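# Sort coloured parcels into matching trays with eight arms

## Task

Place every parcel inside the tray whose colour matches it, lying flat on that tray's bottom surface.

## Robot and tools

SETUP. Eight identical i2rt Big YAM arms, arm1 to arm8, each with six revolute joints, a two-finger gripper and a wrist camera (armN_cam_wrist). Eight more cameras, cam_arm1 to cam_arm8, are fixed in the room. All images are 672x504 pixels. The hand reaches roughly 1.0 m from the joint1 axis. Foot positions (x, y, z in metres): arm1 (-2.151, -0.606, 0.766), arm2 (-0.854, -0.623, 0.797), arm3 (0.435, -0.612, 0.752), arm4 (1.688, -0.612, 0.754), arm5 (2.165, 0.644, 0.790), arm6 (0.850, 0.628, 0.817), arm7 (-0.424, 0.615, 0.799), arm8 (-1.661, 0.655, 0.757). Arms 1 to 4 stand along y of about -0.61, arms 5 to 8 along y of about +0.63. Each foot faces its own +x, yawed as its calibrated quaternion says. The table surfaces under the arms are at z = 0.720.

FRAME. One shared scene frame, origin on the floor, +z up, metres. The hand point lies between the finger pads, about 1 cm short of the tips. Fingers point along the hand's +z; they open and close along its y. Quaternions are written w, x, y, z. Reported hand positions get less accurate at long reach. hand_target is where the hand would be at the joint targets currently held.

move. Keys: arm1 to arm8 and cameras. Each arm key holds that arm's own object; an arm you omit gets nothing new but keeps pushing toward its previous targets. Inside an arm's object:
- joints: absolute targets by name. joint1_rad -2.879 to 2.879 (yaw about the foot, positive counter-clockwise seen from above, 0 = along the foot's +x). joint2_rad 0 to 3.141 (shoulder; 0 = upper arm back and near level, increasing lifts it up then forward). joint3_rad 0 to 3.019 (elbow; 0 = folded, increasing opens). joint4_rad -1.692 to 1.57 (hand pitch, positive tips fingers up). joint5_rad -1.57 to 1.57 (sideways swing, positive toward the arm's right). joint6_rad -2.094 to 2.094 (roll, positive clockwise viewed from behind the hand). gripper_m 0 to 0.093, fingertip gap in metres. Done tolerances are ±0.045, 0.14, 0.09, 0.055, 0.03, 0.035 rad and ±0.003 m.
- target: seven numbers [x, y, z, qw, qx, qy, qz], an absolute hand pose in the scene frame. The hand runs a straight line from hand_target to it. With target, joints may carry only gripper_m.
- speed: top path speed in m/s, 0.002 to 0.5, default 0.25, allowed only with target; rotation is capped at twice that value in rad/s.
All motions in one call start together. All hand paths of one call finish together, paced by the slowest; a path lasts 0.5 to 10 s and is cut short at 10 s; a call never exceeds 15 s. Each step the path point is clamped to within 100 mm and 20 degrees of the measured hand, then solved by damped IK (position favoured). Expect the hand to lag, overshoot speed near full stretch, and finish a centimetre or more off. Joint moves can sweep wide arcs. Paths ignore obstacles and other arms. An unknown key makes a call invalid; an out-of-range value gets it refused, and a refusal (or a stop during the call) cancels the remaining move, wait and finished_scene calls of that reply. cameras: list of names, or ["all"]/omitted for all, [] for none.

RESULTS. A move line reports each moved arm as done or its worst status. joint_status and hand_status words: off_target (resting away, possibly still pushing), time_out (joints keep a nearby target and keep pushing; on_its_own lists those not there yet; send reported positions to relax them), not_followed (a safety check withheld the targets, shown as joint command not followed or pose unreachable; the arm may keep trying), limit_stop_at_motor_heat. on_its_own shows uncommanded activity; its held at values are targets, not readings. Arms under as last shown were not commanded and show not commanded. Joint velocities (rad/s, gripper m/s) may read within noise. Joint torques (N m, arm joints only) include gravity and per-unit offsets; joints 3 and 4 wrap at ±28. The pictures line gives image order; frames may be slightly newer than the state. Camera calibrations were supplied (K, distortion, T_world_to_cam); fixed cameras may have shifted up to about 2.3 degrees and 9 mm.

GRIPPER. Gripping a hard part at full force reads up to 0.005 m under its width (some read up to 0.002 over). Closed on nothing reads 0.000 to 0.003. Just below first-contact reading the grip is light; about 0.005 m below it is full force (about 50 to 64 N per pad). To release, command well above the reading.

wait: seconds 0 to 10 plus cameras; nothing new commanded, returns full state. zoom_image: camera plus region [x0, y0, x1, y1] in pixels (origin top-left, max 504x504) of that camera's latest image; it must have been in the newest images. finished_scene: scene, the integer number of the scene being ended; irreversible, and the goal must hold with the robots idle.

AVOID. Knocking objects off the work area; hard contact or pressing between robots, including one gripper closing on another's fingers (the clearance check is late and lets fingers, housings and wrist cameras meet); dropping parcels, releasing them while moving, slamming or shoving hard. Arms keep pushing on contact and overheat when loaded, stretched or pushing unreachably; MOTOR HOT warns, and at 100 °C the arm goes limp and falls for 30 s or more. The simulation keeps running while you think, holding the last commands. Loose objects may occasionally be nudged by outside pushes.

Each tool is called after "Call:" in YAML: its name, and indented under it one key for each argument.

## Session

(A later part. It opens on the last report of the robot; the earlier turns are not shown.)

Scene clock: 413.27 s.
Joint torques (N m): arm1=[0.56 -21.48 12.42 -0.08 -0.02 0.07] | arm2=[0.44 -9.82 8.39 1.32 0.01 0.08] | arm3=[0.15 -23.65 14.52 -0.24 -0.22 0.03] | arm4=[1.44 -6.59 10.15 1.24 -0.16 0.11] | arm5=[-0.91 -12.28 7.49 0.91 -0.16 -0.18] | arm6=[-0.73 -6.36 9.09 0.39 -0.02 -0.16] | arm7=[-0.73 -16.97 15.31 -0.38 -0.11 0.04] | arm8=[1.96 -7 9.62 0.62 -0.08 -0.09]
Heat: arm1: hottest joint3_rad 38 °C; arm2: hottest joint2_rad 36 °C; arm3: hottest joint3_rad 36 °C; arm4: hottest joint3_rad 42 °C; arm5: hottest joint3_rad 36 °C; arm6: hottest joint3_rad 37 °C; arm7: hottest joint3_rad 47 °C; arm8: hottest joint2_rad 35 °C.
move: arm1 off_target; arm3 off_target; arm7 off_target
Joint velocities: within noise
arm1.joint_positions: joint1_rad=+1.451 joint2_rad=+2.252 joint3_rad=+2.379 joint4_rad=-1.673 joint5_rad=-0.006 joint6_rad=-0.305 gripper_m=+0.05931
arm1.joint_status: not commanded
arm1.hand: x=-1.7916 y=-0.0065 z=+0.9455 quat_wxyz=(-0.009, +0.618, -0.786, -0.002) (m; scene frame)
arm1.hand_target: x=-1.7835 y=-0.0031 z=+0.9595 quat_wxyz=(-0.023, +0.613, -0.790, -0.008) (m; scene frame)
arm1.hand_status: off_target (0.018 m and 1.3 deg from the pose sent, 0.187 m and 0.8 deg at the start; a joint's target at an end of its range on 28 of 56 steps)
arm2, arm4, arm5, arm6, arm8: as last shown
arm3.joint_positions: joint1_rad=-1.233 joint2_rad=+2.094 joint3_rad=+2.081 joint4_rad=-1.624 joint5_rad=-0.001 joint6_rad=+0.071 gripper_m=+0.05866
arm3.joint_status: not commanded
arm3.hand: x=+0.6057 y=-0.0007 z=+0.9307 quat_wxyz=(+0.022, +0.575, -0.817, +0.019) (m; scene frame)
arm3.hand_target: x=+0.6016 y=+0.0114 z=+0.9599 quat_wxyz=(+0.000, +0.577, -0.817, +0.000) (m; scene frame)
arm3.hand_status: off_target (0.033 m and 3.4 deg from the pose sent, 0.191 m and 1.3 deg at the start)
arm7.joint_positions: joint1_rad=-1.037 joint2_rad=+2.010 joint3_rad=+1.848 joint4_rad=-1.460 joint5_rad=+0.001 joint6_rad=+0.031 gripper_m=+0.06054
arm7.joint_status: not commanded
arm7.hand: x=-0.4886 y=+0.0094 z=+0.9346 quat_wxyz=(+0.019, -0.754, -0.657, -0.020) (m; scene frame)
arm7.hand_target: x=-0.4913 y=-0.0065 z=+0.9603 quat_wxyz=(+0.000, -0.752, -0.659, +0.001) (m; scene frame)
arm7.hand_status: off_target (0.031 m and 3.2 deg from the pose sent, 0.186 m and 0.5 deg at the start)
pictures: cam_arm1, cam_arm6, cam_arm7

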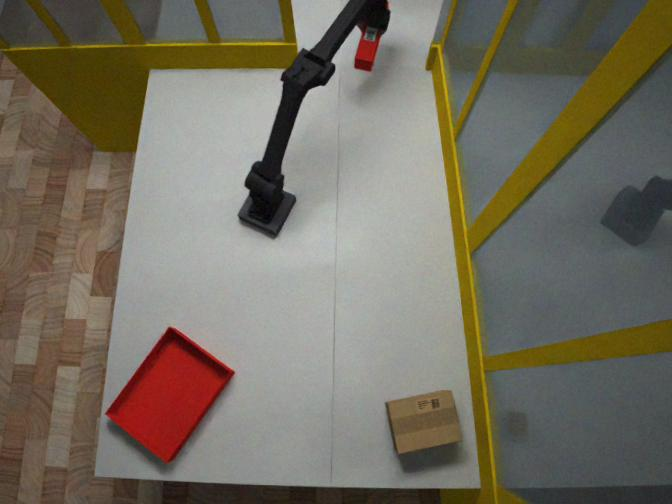

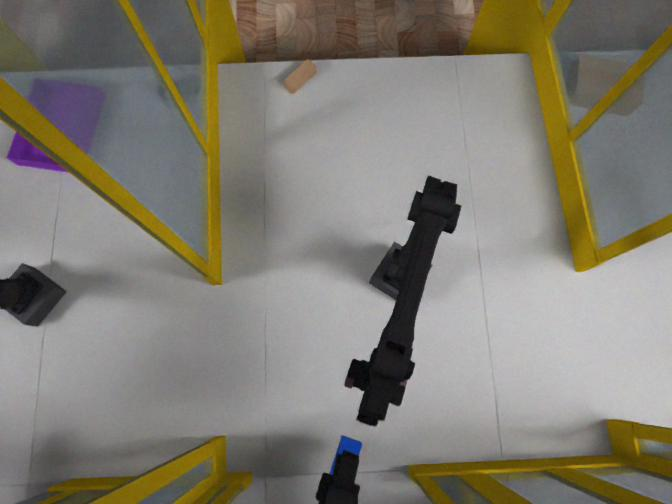

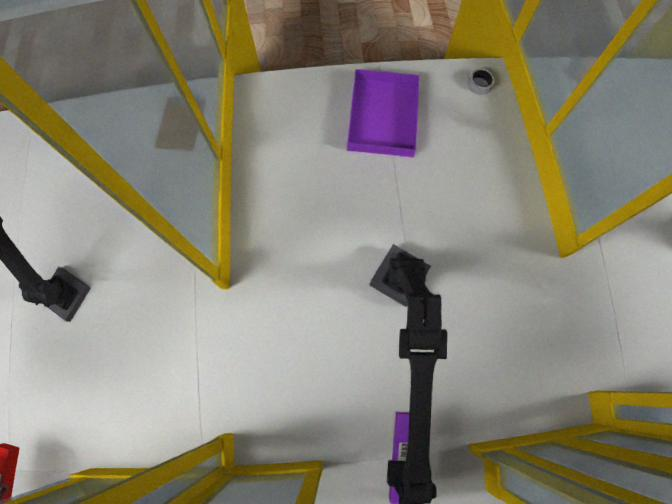

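Call:
move:
  arm1: {"joints":{"joint2_rad":1.5,"joint3_rad":1.5,"joint4_rad":-1.5,"joint5_rad":0,"joint6_rad":0}}
  arm7: {"joints":{"joint2_rad":1.5,"joint3_rad":1.5,"joint4_rad":-1.5,"joint5_rad":0,"joint6_rad":0}}
  arm3: {"joints":{"joint2_rad":1.5,"joint3_rad":1.5,"joint4_rad":-1.5,"joint5_rad":0,"joint6_rad":0}}
  cameras: []

Call:
move:
  arm1: {"joints":{"joint1_rad":-1.56}}
  arm7: {"joints":{"joint1_rad":2.19}}
  arm3: {"joints":{"joint1_rad":2.14}}
  cameras: []

Call:
move:
  arm1: {"target":[-2.439,-1.26,0.87,0,0.8796,0.4756,0]}
  arm7: {"target":[-0.409,1.275,0.875,0,0.6514,-0.7587,0]}
  arm3: {"target":[0.407,-1.288,0.88,0,0.6606,0.7507,0]}
  cameras: ["cam_arm1","cam_arm7","cam_arm3"]

Scene clock: 446.10 s.
Joint torques (N m): arm1=[0.5 -12.1 8.47 0.87 0.17 0.07] | arm2=[0.44 -9.82 8.38 1.32 0.01 0.08] | arm3=[0.03 -14.15 9.83 0.72 -0.06 -0.22] | arm4=[1.38 -6.59 10.17 1.24 -0.16 0.11] | arm5=[-0.56 -11.81 7.58 0.95 -0.19 -0.11] | arm6=[-0.73 -6.3 9.09 0.4 -0.02 -0.16] | arm7=[-0.67 -10.46 9.48 -0.05 -0.09 0.04] | arm8=[1.96 -6.95 9.63 0.69 -0.08 -0.08]
Heat: arm1: hottest joint3_rad 41 °C; arm2: hottest joint3_rad 35 °C; arm3: hottest joint2_rad 37 °C; arm4: hottest joint3_rad 42 °C; arm5: hottest joint3_rad 36 °C; arm6: hottest joint3_rad 37 °C; arm7: hottest joint3_rad 46 °C; arm8: hottest joint3_rad 34 °C.
move: arm1 done; arm3 done; arm7 done
Joint velocities: within noise
arm1.joint_positions: joint1_rad=+1.451 joint2_rad=+1.503 joint3_rad=+1.502 joint4_rad=-1.512 joint5_rad=-0.003 joint6_rad=-0.008 gripper_m=+0.05931
arm1.joint_status: all done
arm1.hand: x=-1.9144 y=-0.2095 z=+1.0299 quat_wxyz=(-0.023, +0.495, -0.869, -0.010) (m; scene frame)
arm1.hand_target: x=-1.9098 y=-0.2099 z=+1.0307 quat_wxyz=(-0.030, +0.488, -0.872, -0.012) (m; scene frame)
arm1.hand_status: not commanded
arm2, arm4, arm5, arm6, arm8: as last shown
arm3.joint_positions: joint1_rad=-1.233 joint2_rad=+1.500 joint3_rad=+1.494 joint4_rad=-1.514 joint5_rad=-0.001 joint6_rad=+0.016 gripper_m=+0.05866
arm3.joint_status: all done
arm3.hand: x=+0.5571 y=-0.1732 z=+1.0201 quat_wxyz=(-0.024, +0.598, -0.801, -0.017) (m; scene frame)
arm3.hand_target: x=+0.5542 y=-0.1672 z=+1.0229 quat_wxyz=(-0.032, +0.608, -0.793, -0.022) (m; scene frame)
arm3.hand_status: not commanded
arm7.joint_positions: joint1_rad=-1.037 joint2_rad=+1.492 joint3_rad=+1.509 joint4_rad=-1.492 joint5_rad=+0.001 joint6_rad=+0.008 gripper_m=+0.06054
arm7.joint_status: all done
arm7.hand: x=-0.4734 y=+0.1516 z=+1.0729 quat_wxyz=(-0.031, -0.746, -0.665, +0.035) (m; scene frame)
arm7.hand_target: x=-0.4738 y=+0.1547 z=+1.0658 quat_wxyz=(-0.023, -0.744, -0.668, +0.026) (m; scene frame)
arm7.hand_status: not commanded
pictures: none
No camera images: "cameras" was empty.

Scene clock: 448.63 s.
Joint torques (N m): arm1=[1.26 -12.28 8.47 0.25 0.09 0.06] | arm2=[0.44 -9.88 8.38 1.32 0.01 0.09] | arm3=[-0.03 -17.44 9.8 -0.03 -0.04 -0.2] | arm4=[1.44 -6.59 10.15 1.24 -0.16 0.11] | arm5=[-0.32 -11.75 7.72 0.85 -0.17 -0.12] | arm6=[-0.73 -6.42 9.1 0.39 -0.02 -0.16] | arm7=[-0.32 -12.34 9.44 -0.06 -0.07 0.04] | arm8=[1.61 -7.06 9.65 0.66 -0.07 -0.1]
Heat: arm1: hottest joint3_rad 41 °C; arm2: hottest joint3_rad 35 °C; arm3: hottest joint2_rad 37 °C; arm4: hottest joint3_rad 42 °C; arm5: hottest joint3_rad 36 °C; arm6: hottest joint3_rad 37 °C; arm7: hottest joint3_rad 46 °C; arm8: hottest joint3_rad 34 °C.
move: arm1 done; arm3 done; arm7 done
Joint velocities: within noise
arm1.joint_positions: joint1_rad=-1.556 joint2_rad=+1.507 joint3_rad=+1.502 joint4_rad=-1.496 joint5_rad=+0.000 joint6_rad=-0.007 gripper_m=+0.05933
arm1.joint_status: all done
arm1.hand: x=-2.3375 y=-1.0297 z=+1.0353 quat_wxyz=(-0.024, -0.834, -0.551, +0.031) (m; scene frame)
arm1.hand_target: x=-2.3382 y=-1.0265 z=+1.0376 quat_wxyz=(-0.025, -0.836, -0.547, +0.031) (m; scene frame)
arm1.hand_status: not commanded
arm2, arm4, arm5, arm6, arm8: as last shown
arm3.joint_positions: joint1_rad=+2.134 joint2_rad=+1.534 joint3_rad=+1.494 joint4_rad=-1.493 joint5_rad=-0.002 joint6_rad=+0.015 gripper_m=+0.05867
arm3.joint_status: all done
arm3.hand: x=+0.4120 y=-1.0792 z=+0.9993 quat_wxyz=(+0.014, +0.728, +0.685, -0.009) (m; scene frame)
arm3.hand_target: x=+0.4144 y=-1.0750 z=+1.0166 quat_wxyz=(+0.024, +0.721, +0.692, -0.021) (m; scene frame)
arm3.hand_status: not commanded
arm7.joint_positions: joint1_rad=+2.190 joint2_rad=+1.517 joint3_rad=+1.509 joint4_rad=-1.492 joint5_rad=+0.000 joint6_rad=+0.007 gripper_m=+0.06058
arm7.joint_status: all done
arm7.hand: x=-0.4134 y=+1.0826 z=+1.0643 quat_wxyz=(-0.026, +0.697, -0.716, -0.026) (m; scene frame)
arm7.hand_target: x=-0.4136 y=+1.0762 z=+1.0681 quat_wxyz=(-0.026, +0.699, -0.714, -0.026) (m; scene frame)
arm7.hand_status: not commanded
pictures: none
No camera images: "cameras" was empty.

Scene clock: 451.03 s.
Joint torques (N m): arm1=[1.32 -20.89 12.56 -0.2 0.19 0.1] | arm2=[0.44 -9.88 8.39 1.32 0.01 0.09] | arm3=[0.21 -23.82 14.26 -0.32 0.01 -0.22] | arm4=[1.44 -6.59 10.17 1.24 -0.16 0.11] | arm5=[-0.79 -11.87 7.66 1.05 -0.15 -0.12] | arm6=[-0.67 -6.36 9.1 0.4 -0.02 -0.16] | arm7=[-0.21 -17.55 14.89 -0.4 -0.03 0.19] | arm8=[1.85 -6.71 9.62 0.66 -0.08 -0.09]
Heat: arm1: hottest joint3_rad 41 °C; arm2: hottest joint3_rad 35 °C; arm3: hottest joint2_rad 36 °C; arm4: hottest joint3_rad 42 °C; arm5: hottest joint3_rad 36 °C; arm6: hottest joint3_rad 37 °C; arm7: hottest joint3_rad 46 °C; arm8: hottest joint3_rad 34 °C.
move: arm1 off_target; arm3 off_target; arm7 off_target
Joint velocities: within noise
arm1.joint_positions: joint1_rad=-1.556 joint2_rad=+2.320 joint3_rad=+2.260 joint4_rad=-1.538 joint5_rad=+0.004 joint6_rad=+0.160 gripper_m=+0.05933
arm1.joint_status: not commanded
arm1.hand: x=-2.4326 y=-1.2507 z=+0.8643 quat_wxyz=(+0.005, -0.877, -0.480, -0.009) (m; scene frame)
arm1.hand_target: x=-2.4389 y=-1.2594 z=+0.8702 quat_wxyz=(-0.001, -0.880, -0.476, +0.001) (m; scene frame)
arm1.hand_status: off_target (0.013 m and 1.3 deg from the pose sent, 0.301 m and 11.1 deg at the start)
arm2, arm4, arm5, arm6, arm8: as last shown
arm3.joint_positions: joint1_rad=+2.134 joint2_rad=+2.171 joint3_rad=+2.044 joint4_rad=-1.484 joint5_rad=+0.002 joint6_rad=-0.149 gripper_m=+0.05867
arm3.joint_status: not commanded
arm3.hand: x=+0.4030 y=-1.2725 z=+0.8584 quat_wxyz=(-0.013, +0.670, +0.742, +0.019) (m; scene frame)
arm3.hand_target: x=+0.4072 y=-1.2868 z=+0.8801 quat_wxyz=(+0.000, +0.661, +0.751, -0.001) (m; scene frame)
arm3.hand_status: off_target (0.027 m and 3.0 deg from the pose sent, 0.241 m and 11.0 deg at the start)
arm7.joint_positions: joint1_rad=+2.190 joint2_rad=+2.151 joint3_rad=+1.864 joint4_rad=-1.329 joint5_rad=+0.000 joint6_rad=+0.122 gripper_m=+0.06058
arm7.joint_status: not commanded
arm7.hand: x=-0.4099 y=+1.2558 z=+0.8569 quat_wxyz=(+0.015, +0.655, -0.756, +0.016) (m; scene frame)
arm7.hand_target: x=-0.4091 y=+1.2737 z=+0.8753 quat_wxyz=(+0.000, +0.652, -0.759, +0.000) (m; scene frame)
arm7.hand_status: off_target (0.026 m and 2.5 deg from the pose sent, 0.270 m and 8.3 deg at the start)
pictures: cam_arm1, cam_arm3, cam_arm7

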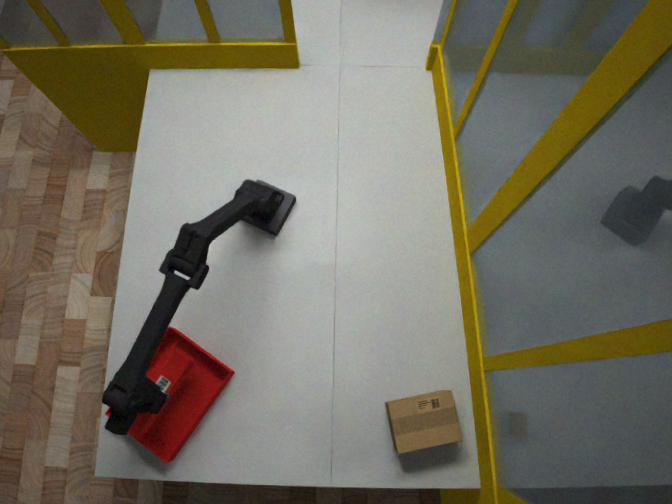

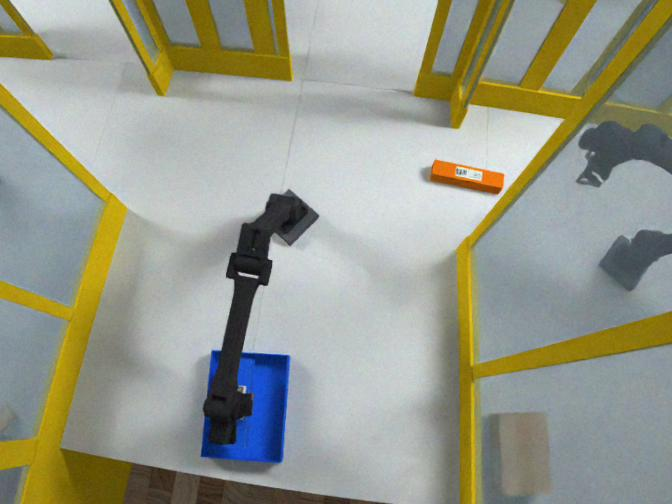

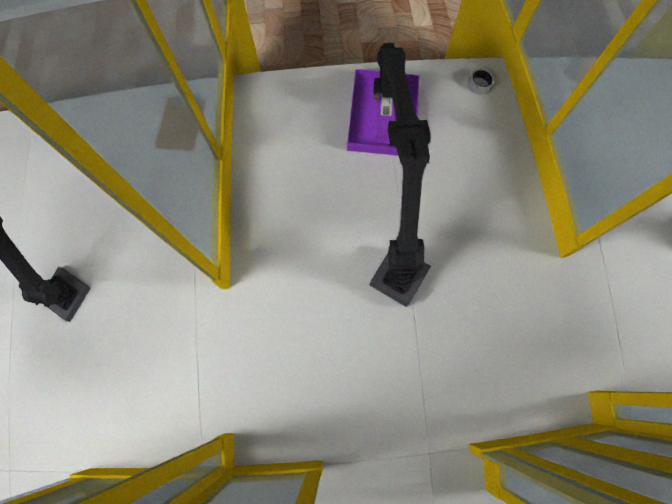

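Call:
move:
  arm1: {"target":[-2.439,-1.262,0.768,0,0.8796,0.4756,0],"speed":0.1}
  arm3: {"target":[0.408,-1.290,0.778,0,0.6606,0.7507,0],"speed":0.1}
  arm7: {"target":[-0.409,1.277,0.775,0,0.6514,-0.7587,0],"speed":0.1}
  arm5: {"joints":{"joint1_rad":0.668}}
  cameras: ["arm3_cam_wrist"]

Scene clock: 505.13 s.
Joint torques (N m): arm1=[1.14 -21.66 8.1 0.72 0.2 0.08] | arm2=[0.44 -9.82 8.39 1.32 0.01 0.08] | arm3=[0.26 -24.12 9.21 0.59 0.01 -0.22] | arm4=[1.44 -6.59 10.15 1.24 -0.16 0.11] | arm5=[-1.26 -12.51 7.69 0.34 -0.08 -0.14] | arm6=[-0.73 -6.36 9.1 0.39 -0.02 -0.16] | arm7=[-0.38 -17.61 8.62 0.51 -0.02 0.19] | arm8=[2.08 -6.83 9.68 0.66 -0.08 -0.1]
Heat: arm1: hottest joint3_rad 47 °C; arm2: hottest joint3_rad 35 °C; arm3: hottest joint2_rad 35 °C; arm4: hottest joint3_rad 42 °C; arm5: hottest joint3_rad 37 °C; arm6: hottest joint3_rad 37 °C; arm7: hottest joint3_rad 50 °C; arm8: hottest joint3_rad 34 °C.
move: arm1 off_target; arm3 done; arm5 done; arm7 done
Joint velocities: within noise
arm1.joint_positions: joint1_rad=-1.556 joint2_rad=+2.384 joint3_rad=+2.160 joint4_rad=-1.345 joint5_rad=+0.004 joint6_rad=+0.161 gripper_m=+0.05933
arm1.joint_status: not commanded
arm1.hand: x=-2.4373 y=-1.2628 z=+0.7823 quat_wxyz=(-0.004, -0.877, -0.480, +0.003) (m; scene frame)
arm1.hand_target: x=-2.4390 y=-1.2616 z=+0.7681 quat_wxyz=(+0.000, -0.880, -0.476, +0.000) (m; scene frame)
arm1.hand_status: off_target (0.014 m and 0.8 deg from the pose sent, 0.097 m and 1.3 deg at the start)
arm2.joint_positions: joint1_rad=-1.441 joint2_rad=+1.203 joint3_rad=+1.401 joint4_rad=-1.509 joint5_rad=+0.000 joint6_rad=-0.014 gripper_m=+0.09292
arm2.joint_status: not commanded
arm2.hand: x=-0.6580 y=-0.2900 z=+1.1436 quat_wxyz=(-0.113, +0.499, -0.857, -0.064) (m; scene frame)
arm2.hand_target: x=-0.6582 y=-0.2883 z=+1.1448 quat_wxyz=(-0.117, +0.493, -0.859, -0.068) (m; scene frame)
arm2.hand_status: not commanded
arm3.joint_positions: joint1_rad=+2.134 joint2_rad=+2.240 joint3_rad=+1.951 joint4_rad=-1.291 joint5_rad=+0.002 joint6_rad=-0.150 gripper_m=+0.05867
arm3.joint_status: not commanded
arm3.hand: x=+0.4028 y=-1.2849 z=+0.7781 quat_wxyz=(-0.004, +0.670, +0.743, +0.007) (m; scene frame)
arm3.hand_target: x=+0.4081 y=-1.2899 z=+0.7780 quat_wxyz=(+0.000, +0.661, +0.751, +0.000) (m; scene frame)
arm3.hand_status: done (0.007 m and 1.7 deg from the pose sent, 0.082 m and 3.0 deg at the start)
arm4.joint_positions: joint1_rad=+1.834 joint2_rad=+1.199 joint3_rad=+1.406 joint4_rad=-1.512 joint5_rad=+0.002 joint6_rad=-0.008 gripper_m=+0.09290
arm4.joint_status: not commanded
arm4.hand: x=+1.3301 y=-0.4731 z=+1.1055 quat_wxyz=(-0.019, +0.976, -0.172, -0.135) (m; scene frame)
arm4.hand_target: x=+1.3262 y=-0.4780 z=+1.1040 quat_wxyz=(-0.017, +0.976, -0.169, -0.138) (m; scene frame)
arm4.hand_status: not commanded
arm5.joint_positions: joint1_rad=+0.671 joint2_rad=+1.519 joint3_rad=+1.487 joint4_rad=-1.500 joint5_rad=-0.001 joint6_rad=+0.009 gripper_m=+0.09399
arm5.joint_status: all done
arm5.hand: x=+1.7406 y=+0.4591 z=+1.0418 quat_wxyz=(+0.002, +0.980, +0.199, -0.016) (m; scene frame)
arm5.hand_target: x=+1.7392 y=+0.4598 z=+1.0555 quat_wxyz=(+0.005, +0.979, +0.202, -0.032) (m; scene frame)
arm5.hand_status: not commanded
arm6.joint_positions: joint1_rad=-1.316 joint2_rad=+1.205 joint3_rad=+1.396 joint4_rad=-1.494 joint5_rad=+0.002 joint6_rad=+0.007 gripper_m=+0.09288
arm6.joint_status: not commanded
arm6.hand: x=+0.7112 y=+0.2641 z=+1.1610 quat_wxyz=(-0.075, -0.818, -0.560, +0.110) (m; scene frame)
arm6.hand_target: x=+0.7116 y=+0.2660 z=+1.1643 quat_wxyz=(-0.077, -0.816, -0.562, +0.111) (m; scene frame)
arm6.hand_status: not commanded
arm7.joint_positions: joint1_rad=+2.190 joint2_rad=+2.251 joint3_rad=+1.839 joint4_rad=-1.156 joint5_rad=+0.000 joint6_rad=+0.122 gripper_m=+0.06058
arm7.joint_status: not commanded
arm7.hand: x=-0.4095 y=+1.2783 z=+0.7846 quat_wxyz=(-0.002, +0.655, -0.756, -0.002) (m; scene frame)
arm7.hand_target: x=-0.4091 y=+1.2769 z=+0.7751 quat_wxyz=(+0.000, +0.651, -0.759, +0.000) (m; scene frame)
arm7.hand_status: done (0.010 m and 0.6 deg from the pose sent, 0.085 m and 2.5 deg at the start)
arm8.joint_positions: joint1_rad=+0.412 joint2_rad=+1.191 joint3_rad=+1.403 joint4_rad=-1.509 joint5_rad=+0.000 joint6_rad=+0.006 gripper_m=+0.09292
arm8.joint_status: not commanded
arm8.hand: x=-1.7355 y=+0.2785 z=+1.1089 quat_wxyz=(-0.087, -0.767, -0.627, +0.105) (m; scene frame)
arm8.hand_target: x=-1.7362 y=+0.2748 z=+1.1048 quat_wxyz=(-0.086, -0.765, -0.630, +0.104) (m; scene frame)
arm8.hand_status: not commanded
pictures: arm3_cam_wrist
camera_calibration:
arm3_cam_wrist: T_world_to_cam=[[-0.995183, -0.0979526, 0.00404722, 0.270703], [-0.0763975, 0.800735, 0.594127, 0.603143], [-0.0614371, 0.590956, -0.804361, 1.53401], [0, 0, 0, 1]] pos_world=[0.409723, -1.36298, 0.874459]

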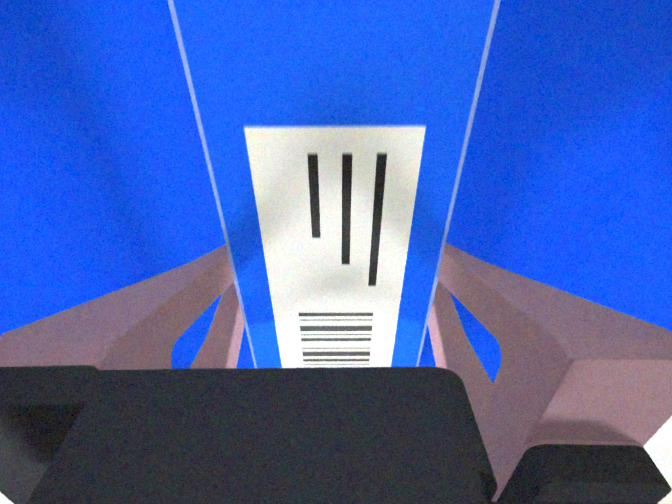

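Call:
move:
  arm1: {"target":[-2.439,-1.262,0.758,0,0.8796,0.4756,0],"speed":0.1}
  arm3: {"target":[0.408,-1.290,0.769,0,0.6606,0.7507,0],"speed":0.1}
  arm7: {"target":[-0.409,1.277,0.766,0,0.6514,-0.7587,0],"speed":0.1}
  cameras: ["arm1_cam_wrist","arm7_cam_wrist"]

Call:
move:
  arm1: {"joints":{"gripper_m":0.09}}
  arm3: {"joints":{"gripper_m":0.09}}
  arm7: {"joints":{"gripper_m":0.09}}
  cameras: ["arm1_cam_wrist","arm3_cam_wrist","arm7_cam_wrist"]

Call:
move:
  arm1: {"target":[-2.439,-1.262,0.96,0,0.8796,0.4756,0],"speed":0.25}
  arm3: {"target":[0.408,-1.290,0.96,0,0.6606,0.7507,0],"speed":0.25}
  arm7: {"target":[-0.409,1.277,0.96,0,0.6514,-0.7587,0],"speed":0.25}
  cameras: ["arm1_cam_wrist","arm3_cam_wrist","arm7_cam_wrist"]

Call:
move:
  arm3: {"joints":{"joint1_rad":-2.165,"joint2_rad":1.5,"joint3_rad":1.5,"joint4_rad":-1.5,"joint5_rad":0,"joint6_rad":0}}
  arm1: {"joints":{"joint2_rad":1.5,"joint3_rad":1.5,"joint4_rad":-1.5,"joint5_rad":0,"joint6_rad":0}}
  arm7: {"joints":{"joint2_rad":1.5,"joint3_rad":1.5,"joint4_rad":-1.5,"joint5_rad":0,"joint6_rad":0}}
  cameras: ["cam_arm3"]

Call:
move:
  arm3: {"target":[1.06,-0.37,0.89,0,0,1,0],"speed":0.4}
  cameras: ["arm3_cam_wrist"]

Scene clock: 529.77 s.
Joint torques (N m): arm1=[1.26 -20.95 7.73 0.81 0.21 0.06] | arm2=[0.44 -9.82 8.39 1.31 0.01 0.08] | arm3=[0.15 -23.41 8.9 0.66 0.01 -0.21] | arm4=[1.44 -6.59 10.15 1.24 -0.16 0.11] | arm5=[-0.85 -11.75 7.62 0.49 -0.09 -0.11] | arm6=[-0.73 -6.36 9.1 0.39 -0.02 -0.16] | arm7=[-0.21 -17.32 8.05 0.61 -0.02 0.19] | arm8=[1.67 -7 9.61 0.69 -0.1 -0.09]
Heat: arm1: hottest joint3_rad 42 °C; arm2: hottest joint3_rad 35 °C; arm3: hottest joint2_rad 37 °C; arm4: hottest joint3_rad 42 °C; arm5: hottest joint3_rad 37 °C; arm6: hottest joint3_rad 37 °C; arm7: hottest joint3_rad 48 °C; arm8: hottest joint3_rad 34 °C.
move: arm1 off_target; arm3 done; arm7 off_target
Joint velocities: within noise
arm1.joint_positions: joint1_rad=-1.556 joint2_rad=+2.387 joint3_rad=+2.153 joint4_rad=-1.325 joint5_rad=+0.004 joint6_rad=+0.161 gripper_m=+0.05933
arm1.joint_status: not commanded
arm1.hand: x=-2.4382 y=-1.2650 z=+0.7781 quat_wxyz=(-0.007, -0.877, -0.480, +0.007) (m; scene frame)
arm1.hand_target: x=-2.4389 y=-1.2615 z=+0.7582 quat_wxyz=(+0.000, -0.880, -0.476, +0.000) (m; scene frame)
arm1.hand_status: off_target (0.020 m and 1.3 deg from the pose sent, 0.024 m and 0.8 deg at the start)
arm2, arm4, arm5, arm6, arm8: as last shown
arm3.joint_positions: joint1_rad=+2.134 joint2_rad=+2.240 joint3_rad=+1.944 joint4_rad=-1.275 joint5_rad=+0.002 joint6_rad=-0.150 gripper_m=+0.05867
arm3.joint_status: not commanded
arm3.hand: x=+0.4027 y=-1.2864 z=+0.7756 quat_wxyz=(-0.001, +0.670, +0.743, +0.003) (m; scene frame)
arm3.hand_target: x=+0.4081 y=-1.2899 z=+0.7691 quat_wxyz=(+0.000, +0.661, +0.751, +0.000) (m; scene frame)
arm3.hand_status: done (0.009 m and 1.5 deg from the pose sent, 0.012 m and 1.7 deg at the start)
arm7.joint_positions: joint1_rad=+2.190 joint2_rad=+2.254 joint3_rad=+1.839 joint4_rad=-1.140 joint5_rad=+0.000 joint6_rad=+0.122 gripper_m=+0.06058
arm7.joint_status: not commanded
arm7.hand: x=-0.4094 y=+1.2817 z=+0.7821 quat_wxyz=(-0.006, +0.655, -0.756, -0.007) (m; scene frame)
arm7.hand_target: x=-0.4091 y=+1.2767 z=+0.7663 quat_wxyz=(+0.000, +0.652, -0.759, +0.000) (m; scene frame)
arm7.hand_status: off_target (0.017 m and 1.2 deg from the pose sent, 0.019 m and 0.6 deg at the start)
pictures: arm1_cam_wrist, arm7_cam_wrist
camera_calibration:
arm1_cam_wrist: T_world_to_cam=[[-0.833634, 0.552213, -0.0107353, -1.3246], [0.453058, 0.694806, 0.558554, 1.55367], [0.3159, 0.460766, -0.829399, 2.125], [0, 0, 0, 1]] pos_world=[-2.47942, -1.32716, 0.88044]
arm7_cam_wrist: T_world_to_cam=[[0.991797, -0.127344, 0.0110541, 0.557453], [-0.111971, -0.823834, 0.555662, 0.581797], [-0.0616532, -0.552341, -0.831335, 1.45419], [0, 0, 0, 1]] pos_world=[-0.398081, 1.3535, 0.879471]

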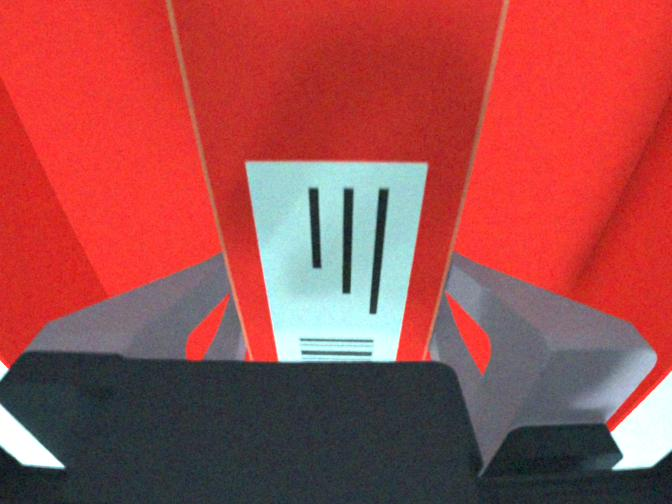

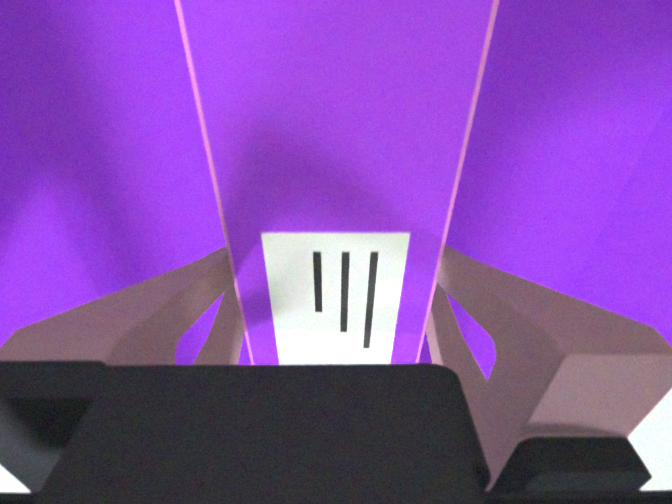

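Scene clock: 530.40 s.
Joint torques (N m): arm1=[1.73 -20.84 7.75 0.76 0.24 0.09] | arm2=[0.44 -9.82 8.39 1.32 0.01 0.08] | arm3=[0.09 -23.53 8.9 0.68 0 -0.21] | arm4=[1.44 -6.59 10.15 1.25 -0.16 0.11] | arm5=[-1.2 -12.28 7.49 0.38 -0.06 -0.15] | arm6=[-0.67 -6.42 9.1 0.38 -0.02 -0.16] | arm7=[-0.44 -17.2 7.99 0.59 -0.03 0.2] | arm8=[1.85 -6.95 9.62 0.69 -0.08 -0.11]
Heat: arm1: hottest joint3_rad 42 °C; arm2: hottest joint3_rad 35 °C; arm3: hottest joint2_rad 37 °C; arm4: hottest joint3_rad 42 °C; arm5: hottest joint3_rad 37 °C; arm6: hottest joint3_rad 37 °C; arm7: hottest joint3_rad 48 °C; arm8: hottest joint3_rad 34 °C.
move: arm1 done; arm3 done; arm7 done
Joint velocities: within noise
arm1.joint_positions: joint1_rad=-1.556 joint2_rad=+2.387 joint3_rad=+2.153 joint4_rad=-1.325 joint5_rad=+0.004 joint6_rad=+0.161 gripper_m=+0.08981
arm1.joint_status: all done
arm1.hand: x=-2.4382 y=-1.2650 z=+0.7781 quat_wxyz=(-0.007, -0.877, -0.480, +0.007) (m; scene frame)
arm1.hand_target: x=-2.4389 y=-1.2615 z=+0.7582 quat_wxyz=(+0.000, -0.880, -0.476, +0.000) (m; scene frame)
arm1.hand_status: not commanded
arm2, arm4, arm5, arm6, arm8: as last shown
arm3.joint_positions: joint1_rad=+2.134 joint2_rad=+2.240 joint3_rad=+1.944 joint4_rad=-1.275 joint5_rad=+0.002 joint6_rad=-0.150 gripper_m=+0.08988
arm3.joint_status: all done
arm3.hand: x=+0.4027 y=-1.2864 z=+0.7756 quat_wxyz=(-0.001, +0.670, +0.743, +0.003) (m; scene frame)
arm3.hand_target: x=+0.4081 y=-1.2899 z=+0.7691 quat_wxyz=(+0.000, +0.661, +0.751, +0.000) (m; scene frame)
arm3.hand_status: not commanded
arm7.joint_positions: joint1_rad=+2.190 joint2_rad=+2.254 joint3_rad=+1.839 joint4_rad=-1.140 joint5_rad=+0.000 joint6_rad=+0.123 gripper_m=+0.08987
arm7.joint_status: all done
arm7.hand: x=-0.4094 y=+1.2818 z=+0.7821 quat_wxyz=(-0.006, +0.655, -0.756, -0.007) (m; scene frame)
arm7.hand_target: x=-0.4091 y=+1.2767 z=+0.7663 quat_wxyz=(+0.000, +0.651, -0.759, +0.000) (m; scene frame)
arm7.hand_status: not commanded
pictures: arm1_cam_wrist, arm3_cam_wrist, arm7_cam_wrist
camera_calibration:
arm1_cam_wrist: T_world_to_cam=[[-0.833634, 0.552213, -0.0107353, -1.3246], [0.453058, 0.694806, 0.558554, 1.55367], [0.3159, 0.460766, -0.829399, 2.125], [0, 0, 0, 1]] pos_world=[-2.47942, -1.32716, 0.88044]
arm3_cam_wrist: T_world_to_cam=[[-0.995187, -0.097849, 0.00539672, 0.269616], [-0.0761044, 0.806377, 0.586484, 0.618935], [-0.0617387, 0.583251, -0.809943, 1.52741], [0, 0, 0, 1]] pos_world=[0.409723, -1.36358, 0.872666]
arm7_cam_wrist: T_world_to_cam=[[0.99175, -0.127711, 0.0110026, 0.557879], [-0.112273, -0.824026, 0.555315, 0.582254], [-0.0618534, -0.551969, -0.831567, 1.45381], [0, 0, 0, 1]] pos_world=[-0.397982, 1.3535, 0.87947]

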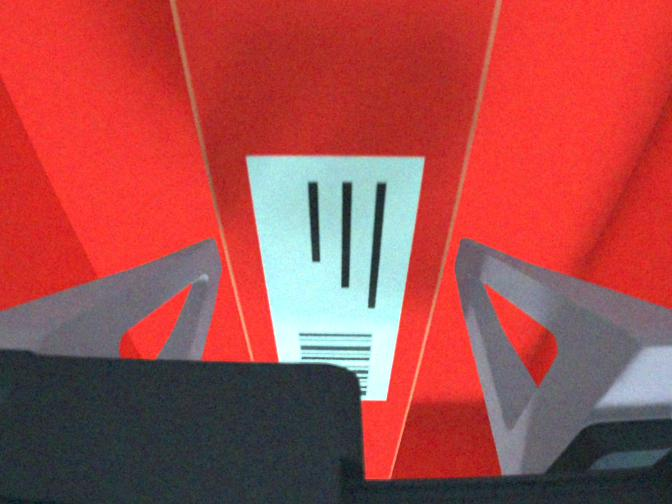

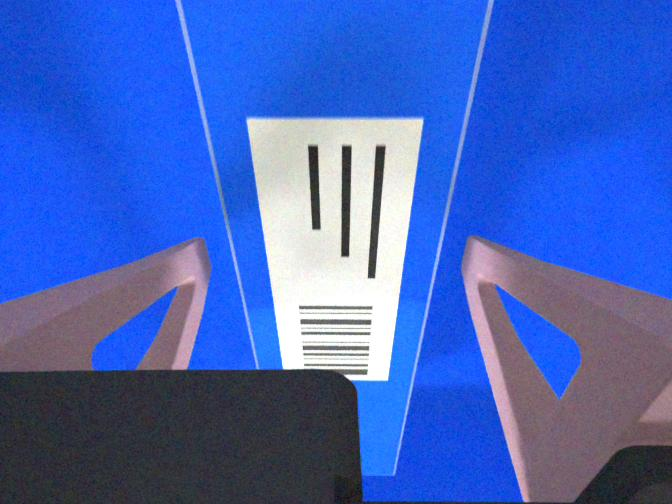

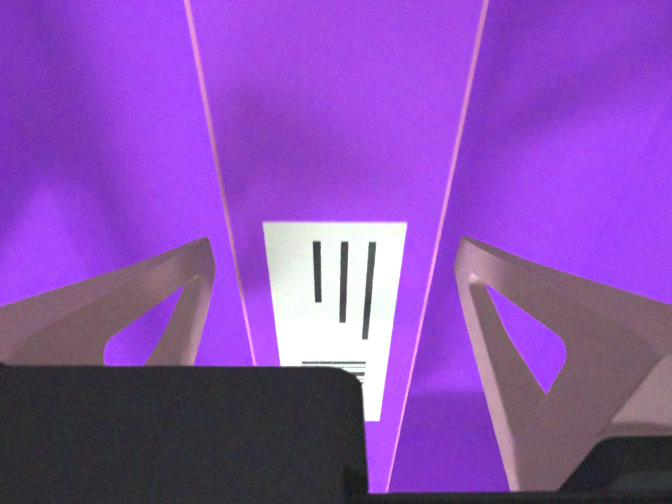

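Scene clock: 532.10 s.
Joint torques (N m): arm1=[1.44 -20.42 11.84 -0.05 0.2 0.08] | arm2=[0.44 -9.82 8.39 1.32 0.01 0.08] | arm3=[0.44 -24.64 14.2 -0.2 0.01 -0.2] | arm4=[1.44 -6.59 10.15 1.24 -0.16 0.11] | arm5=[-0.91 -11.87 7.61 0.43 -0.06 -0.12] | arm6=[-0.67 -6.3 9.1 0.38 -0.02 -0.16] | arm7=[-0.32 -16.85 15.47 -0.29 -0.03 0.2] | arm8=[1.85 -6.83 9.63 0.66 -0.09 -0.11]
Heat: arm1: hottest joint3_rad 42 °C; arm2: hottest joint3_rad 35 °C; arm3: hottest joint2_rad 37 °C; arm4: hottest joint3_rad 42 °C; arm5: hottest joint3_rad 37 °C; arm6: hottest joint3_rad 37 °C; arm7: hottest joint3_rad 48 °C; arm8: hottest joint3_rad 34 °C.
move: arm1 off_target; arm3 off_target; arm7 off_target
Joint velocities: within noise
arm1.joint_positions: joint1_rad=-1.556 joint2_rad=+2.282 joint3_rad=+2.438 joint4_rad=-1.673 joint5_rad=+0.004 joint6_rad=+0.162 gripper_m=+0.08989
arm1.joint_status: not commanded
arm1.hand: x=-2.4357 y=-1.2560 z=+0.9587 quat_wxyz=(-0.020, -0.877, -0.479, +0.023) (m; scene frame)
arm1.hand_target: x=-2.4388 y=-1.2612 z=+0.9594 quat_wxyz=(-0.021, -0.879, -0.475, +0.027) (m; scene frame)
arm1.hand_status: off_target (0.007 m and 3.6 deg from the pose sent, 0.182 m and 1.3 deg at the start; a joint's target at an end of its range on 28 of 51 steps)
arm2, arm4, arm5, arm6, arm8: as last shown
arm3.joint_positions: joint1_rad=+2.134 joint2_rad=+2.178 joint3_rad=+2.250 joint4_rad=-1.673 joint5_rad=+0.002 joint6_rad=-0.150 gripper_m=+0.08996
arm3.joint_status: not commanded
arm3.hand: x=+0.4022 y=-1.2793 z=+0.9323 quat_wxyz=(-0.010, +0.670, +0.742, +0.015) (m; scene frame)
arm3.hand_target: x=+0.4082 y=-1.2883 z=+0.9598 quat_wxyz=(+0.006, +0.661, +0.751, -0.008) (m; scene frame)
arm3.hand_status: off_target (0.030 m and 2.5 deg from the pose sent, 0.185 m and 1.5 deg at the start; pose on its path clipped on 12 of 51 steps; a joint's target at an end of its range on 21 of 51 steps)
arm7.joint_positions: joint1_rad=+2.190 joint2_rad=+2.116 joint3_rad=+2.038 joint4_rad=-1.533 joint5_rad=+0.000 joint6_rad=+0.123 gripper_m=+0.08994
arm7.joint_status: not commanded
arm7.hand: x=-0.4097 y=+1.2614 z=+0.9447 quat_wxyz=(+0.013, +0.655, -0.756, +0.014) (m; scene frame)
arm7.hand_target: x=-0.4091 y=+1.2759 z=+0.9601 quat_wxyz=(+0.000, +0.651, -0.759, -0.001) (m; scene frame)
arm7.hand_status: off_target (0.022 m and 2.2 deg from the pose sent, 0.178 m and 1.2 deg at the start)
pictures: arm1_cam_wrist, arm3_cam_wrist, arm7_cam_wrist
camera_calibration:
arm1_cam_wrist: T_world_to_cam=[[-0.833087, 0.552844, -0.0181596, -1.31628], [0.462955, 0.714848, 0.524085, 1.5277], [0.302718, 0.428202, -0.851472, 2.21804], [0, 0, 0, 1]] pos_world=[-2.47527, -1.31414, 1.06405]
arm3_cam_wrist: T_world_to_cam=[[-0.995172, -0.0981394, 0.00112559, 0.272584], [-0.0770959, 0.788776, 0.609826, 0.477521], [-0.0607358, 0.606795, -0.792534, 1.6636], [0, 0, 0, 1]] pos_world=[0.409123, -1.35937, 1.02695]
arm7_cam_wrist: T_world_to_cam=[[0.991764, -0.126955, 0.0169392, 0.547352], [-0.111594, -0.791606, 0.600754, 0.391615], [-0.0628598, -0.597697, -0.799254, 1.6045], [0, 0, 0, 1]] pos_world=[-0.398284, 1.3385, 1.03787]

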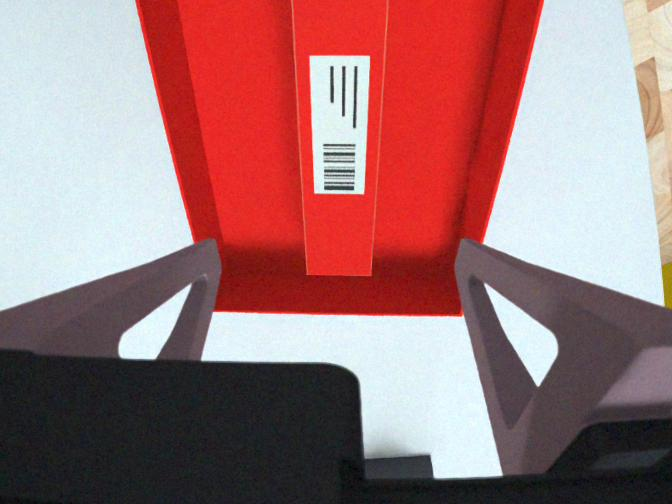

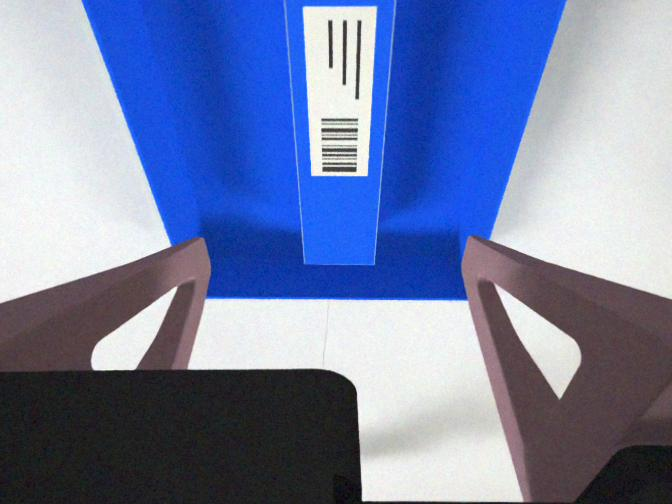

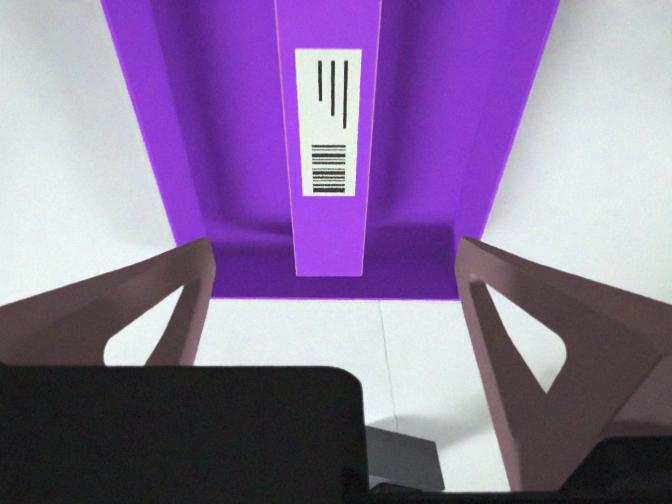

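Scene clock: 534.93 s.
Joint torques (N m): arm1=[1.26 -11.81 8.46 0.81 -0.04 -0.07] | arm2=[0.44 -9.82 8.39 1.32 0.01 0.08] | arm3=[-1.14 -16.79 9.31 -0.18 -0.13 0.11] | arm4=[1.44 -6.59 10.15 1.24 -0.16 0.11] | arm5=[-1.26 -12.45 7.73 0.35 -0.06 -0.14] | arm6=[-0.67 -6.36 9.09 0.38 -0.03 -0.16] | arm7=[-0.32 -10.4 9.39 0.5 -0.06 0.03] | arm8=[1.73 -6.77 9.62 0.62 -0.08 -0.07]
Heat: arm1: hottest joint3_rad 42 °C; arm2: hottest joint3_rad 35 °C; arm3: hottest joint2_rad 37 °C; arm4: hottest joint3_rad 42 °C; arm5: hottest joint3_rad 37 °C; arm6: hottest joint3_rad 37 °C; arm7: hottest joint3_rad 48 °C; arm8: hottest joint3_rad 34 °C.
move: arm1 done; arm3 done; arm7 done
Joint velocities: within noise
arm1.joint_positions: joint1_rad=-1.556 joint2_rad=+1.502 joint3_rad=+1.504 joint4_rad=-1.512 joint5_rad=+0.003 joint6_rad=+0.008 gripper_m=+0.08989
arm1.joint_status: all done
arm1.hand: x=-2.3361 y=-1.0253 z=+1.0378 quat_wxyz=(-0.021, -0.838, -0.545, +0.027) (m; scene frame)
arm1.hand_target: x=-2.3366 y=-1.0272 z=+1.0375 quat_wxyz=(-0.025, -0.835, -0.548, +0.031) (m; scene frame)
arm1.hand_status: not commanded
arm2, arm4, arm5, arm6, arm8: as last shown
arm3.joint_positions: joint1_rad=-2.159 joint2_rad=+1.528 joint3_rad=+1.500 joint4_rad=-1.488 joint5_rad=+0.001 joint6_rad=-0.014 gripper_m=+0.09005
arm3.joint_status: all done
arm3.hand: x=+0.8707 y=-0.4434 z=+1.0106 quat_wxyz=(-0.030, +0.192, -0.981, -0.007) (m; scene frame)
arm3.hand_target: x=+0.8656 y=-0.4484 z=+1.0228 quat_wxyz=(-0.038, +0.182, -0.983, -0.009) (m; scene frame)
arm3.hand_status: not commanded
arm7.joint_positions: joint1_rad=+2.190 joint2_rad=+1.493 joint3_rad=+1.510 joint4_rad=-1.507 joint5_rad=+0.000 joint6_rad=+0.008 gripper_m=+0.08994
arm7.joint_status: all done
arm7.hand: x=-0.4135 y=+1.0757 z=+1.0753 quat_wxyz=(-0.029, +0.696, -0.717, -0.029) (m; scene frame)
arm7.hand_target: x=-0.4133 y=+1.0762 z=+1.0683 quat_wxyz=(-0.026, +0.699, -0.714, -0.026) (m; scene frame)
arm7.hand_status: not commanded
pictures: cam_arm3

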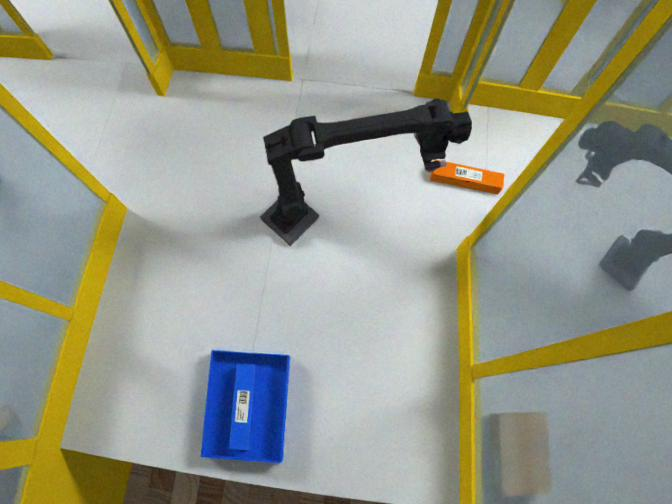

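Scene clock: 536.77 s.
Joint torques (N m): arm1=[1.61 -11.52 8.54 0.9 -0.03 -0.08] | arm2=[0.44 -9.82 8.38 1.32 0.01 0.08] | arm3=[-0.5 -22.48 14.17 -0.27 0.01 0.14] | arm4=[1.44 -6.59 10.15 1.25 -0.16 0.11] | arm5=[-0.97 -12.28 7.72 0.4 -0.07 -0.16] | arm6=[-0.73 -6.36 9.1 0.39 -0.03 -0.16] | arm7=[-0.38 -10.34 9.39 0.54 -0.06 0.03] | arm8=[1.96 -6.83 9.66 0.69 -0.1 -0.09]
Heat: arm1: hottest joint3_rad 41 °C; arm2: hottest joint3_rad 35 °C; arm3: hottest joint2_rad 37 °C; arm4: hottest joint3_rad 42 °C; arm5: hottest joint3_rad 37 °C; arm6: hottest joint3_rad 37 °C; arm7: hottest joint3_rad 48 °C; arm8: hottest joint3_rad 34 °C.
move: arm3 off_target
Joint velocities: within noise
arm1, arm2, arm4, arm5, arm6, arm7, arm8: as last shown
arm3.joint_positions: joint1_rad=-2.159 joint2_rad=+2.151 joint3_rad=+2.038 joint4_rad=-1.496 joint5_rad=+0.001 joint6_rad=+0.355 gripper_m=+0.09005
arm3.joint_status: not commanded
arm3.hand: x=+1.0464 y=-0.3744 z=+0.8775 quat_wxyz=(+0.015, +0.009, -1.000, +0.004) (m; scene frame)
arm3.hand_target: x=+1.0591 y=-0.3703 z=+0.8901 quat_wxyz=(-0.001, +0.000, -1.000, +0.000) (m; scene frame)
arm3.hand_status: off_target (0.019 m and 2.0 deg from the pose sent, 0.236 m and 22.4 deg at the start)
pictures: arm3_cam_wrist
camera_calibration:
arm3_cam_wrist: T_world_to_cam=[[0.0126939, -0.999763, 0.0177056, -0.404267], [-0.79552, 0.000630174, 0.605927, 0.306895], [-0.605794, -0.0217768, -0.795323, 1.44765], [0, 0, 0, 1]] pos_world=[1.12625, -0.372839, 0.972553]

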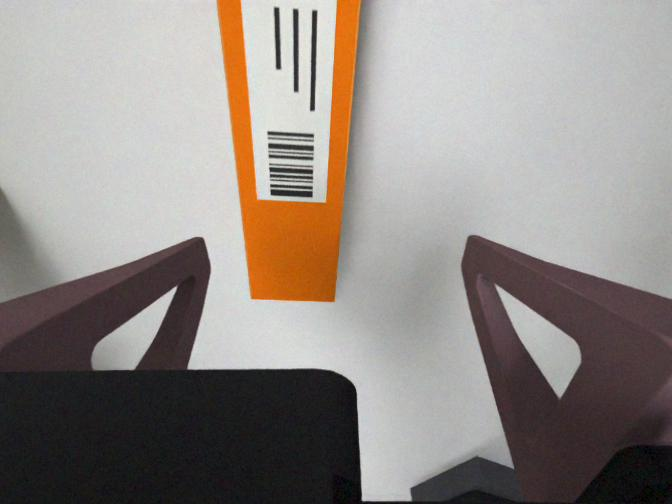

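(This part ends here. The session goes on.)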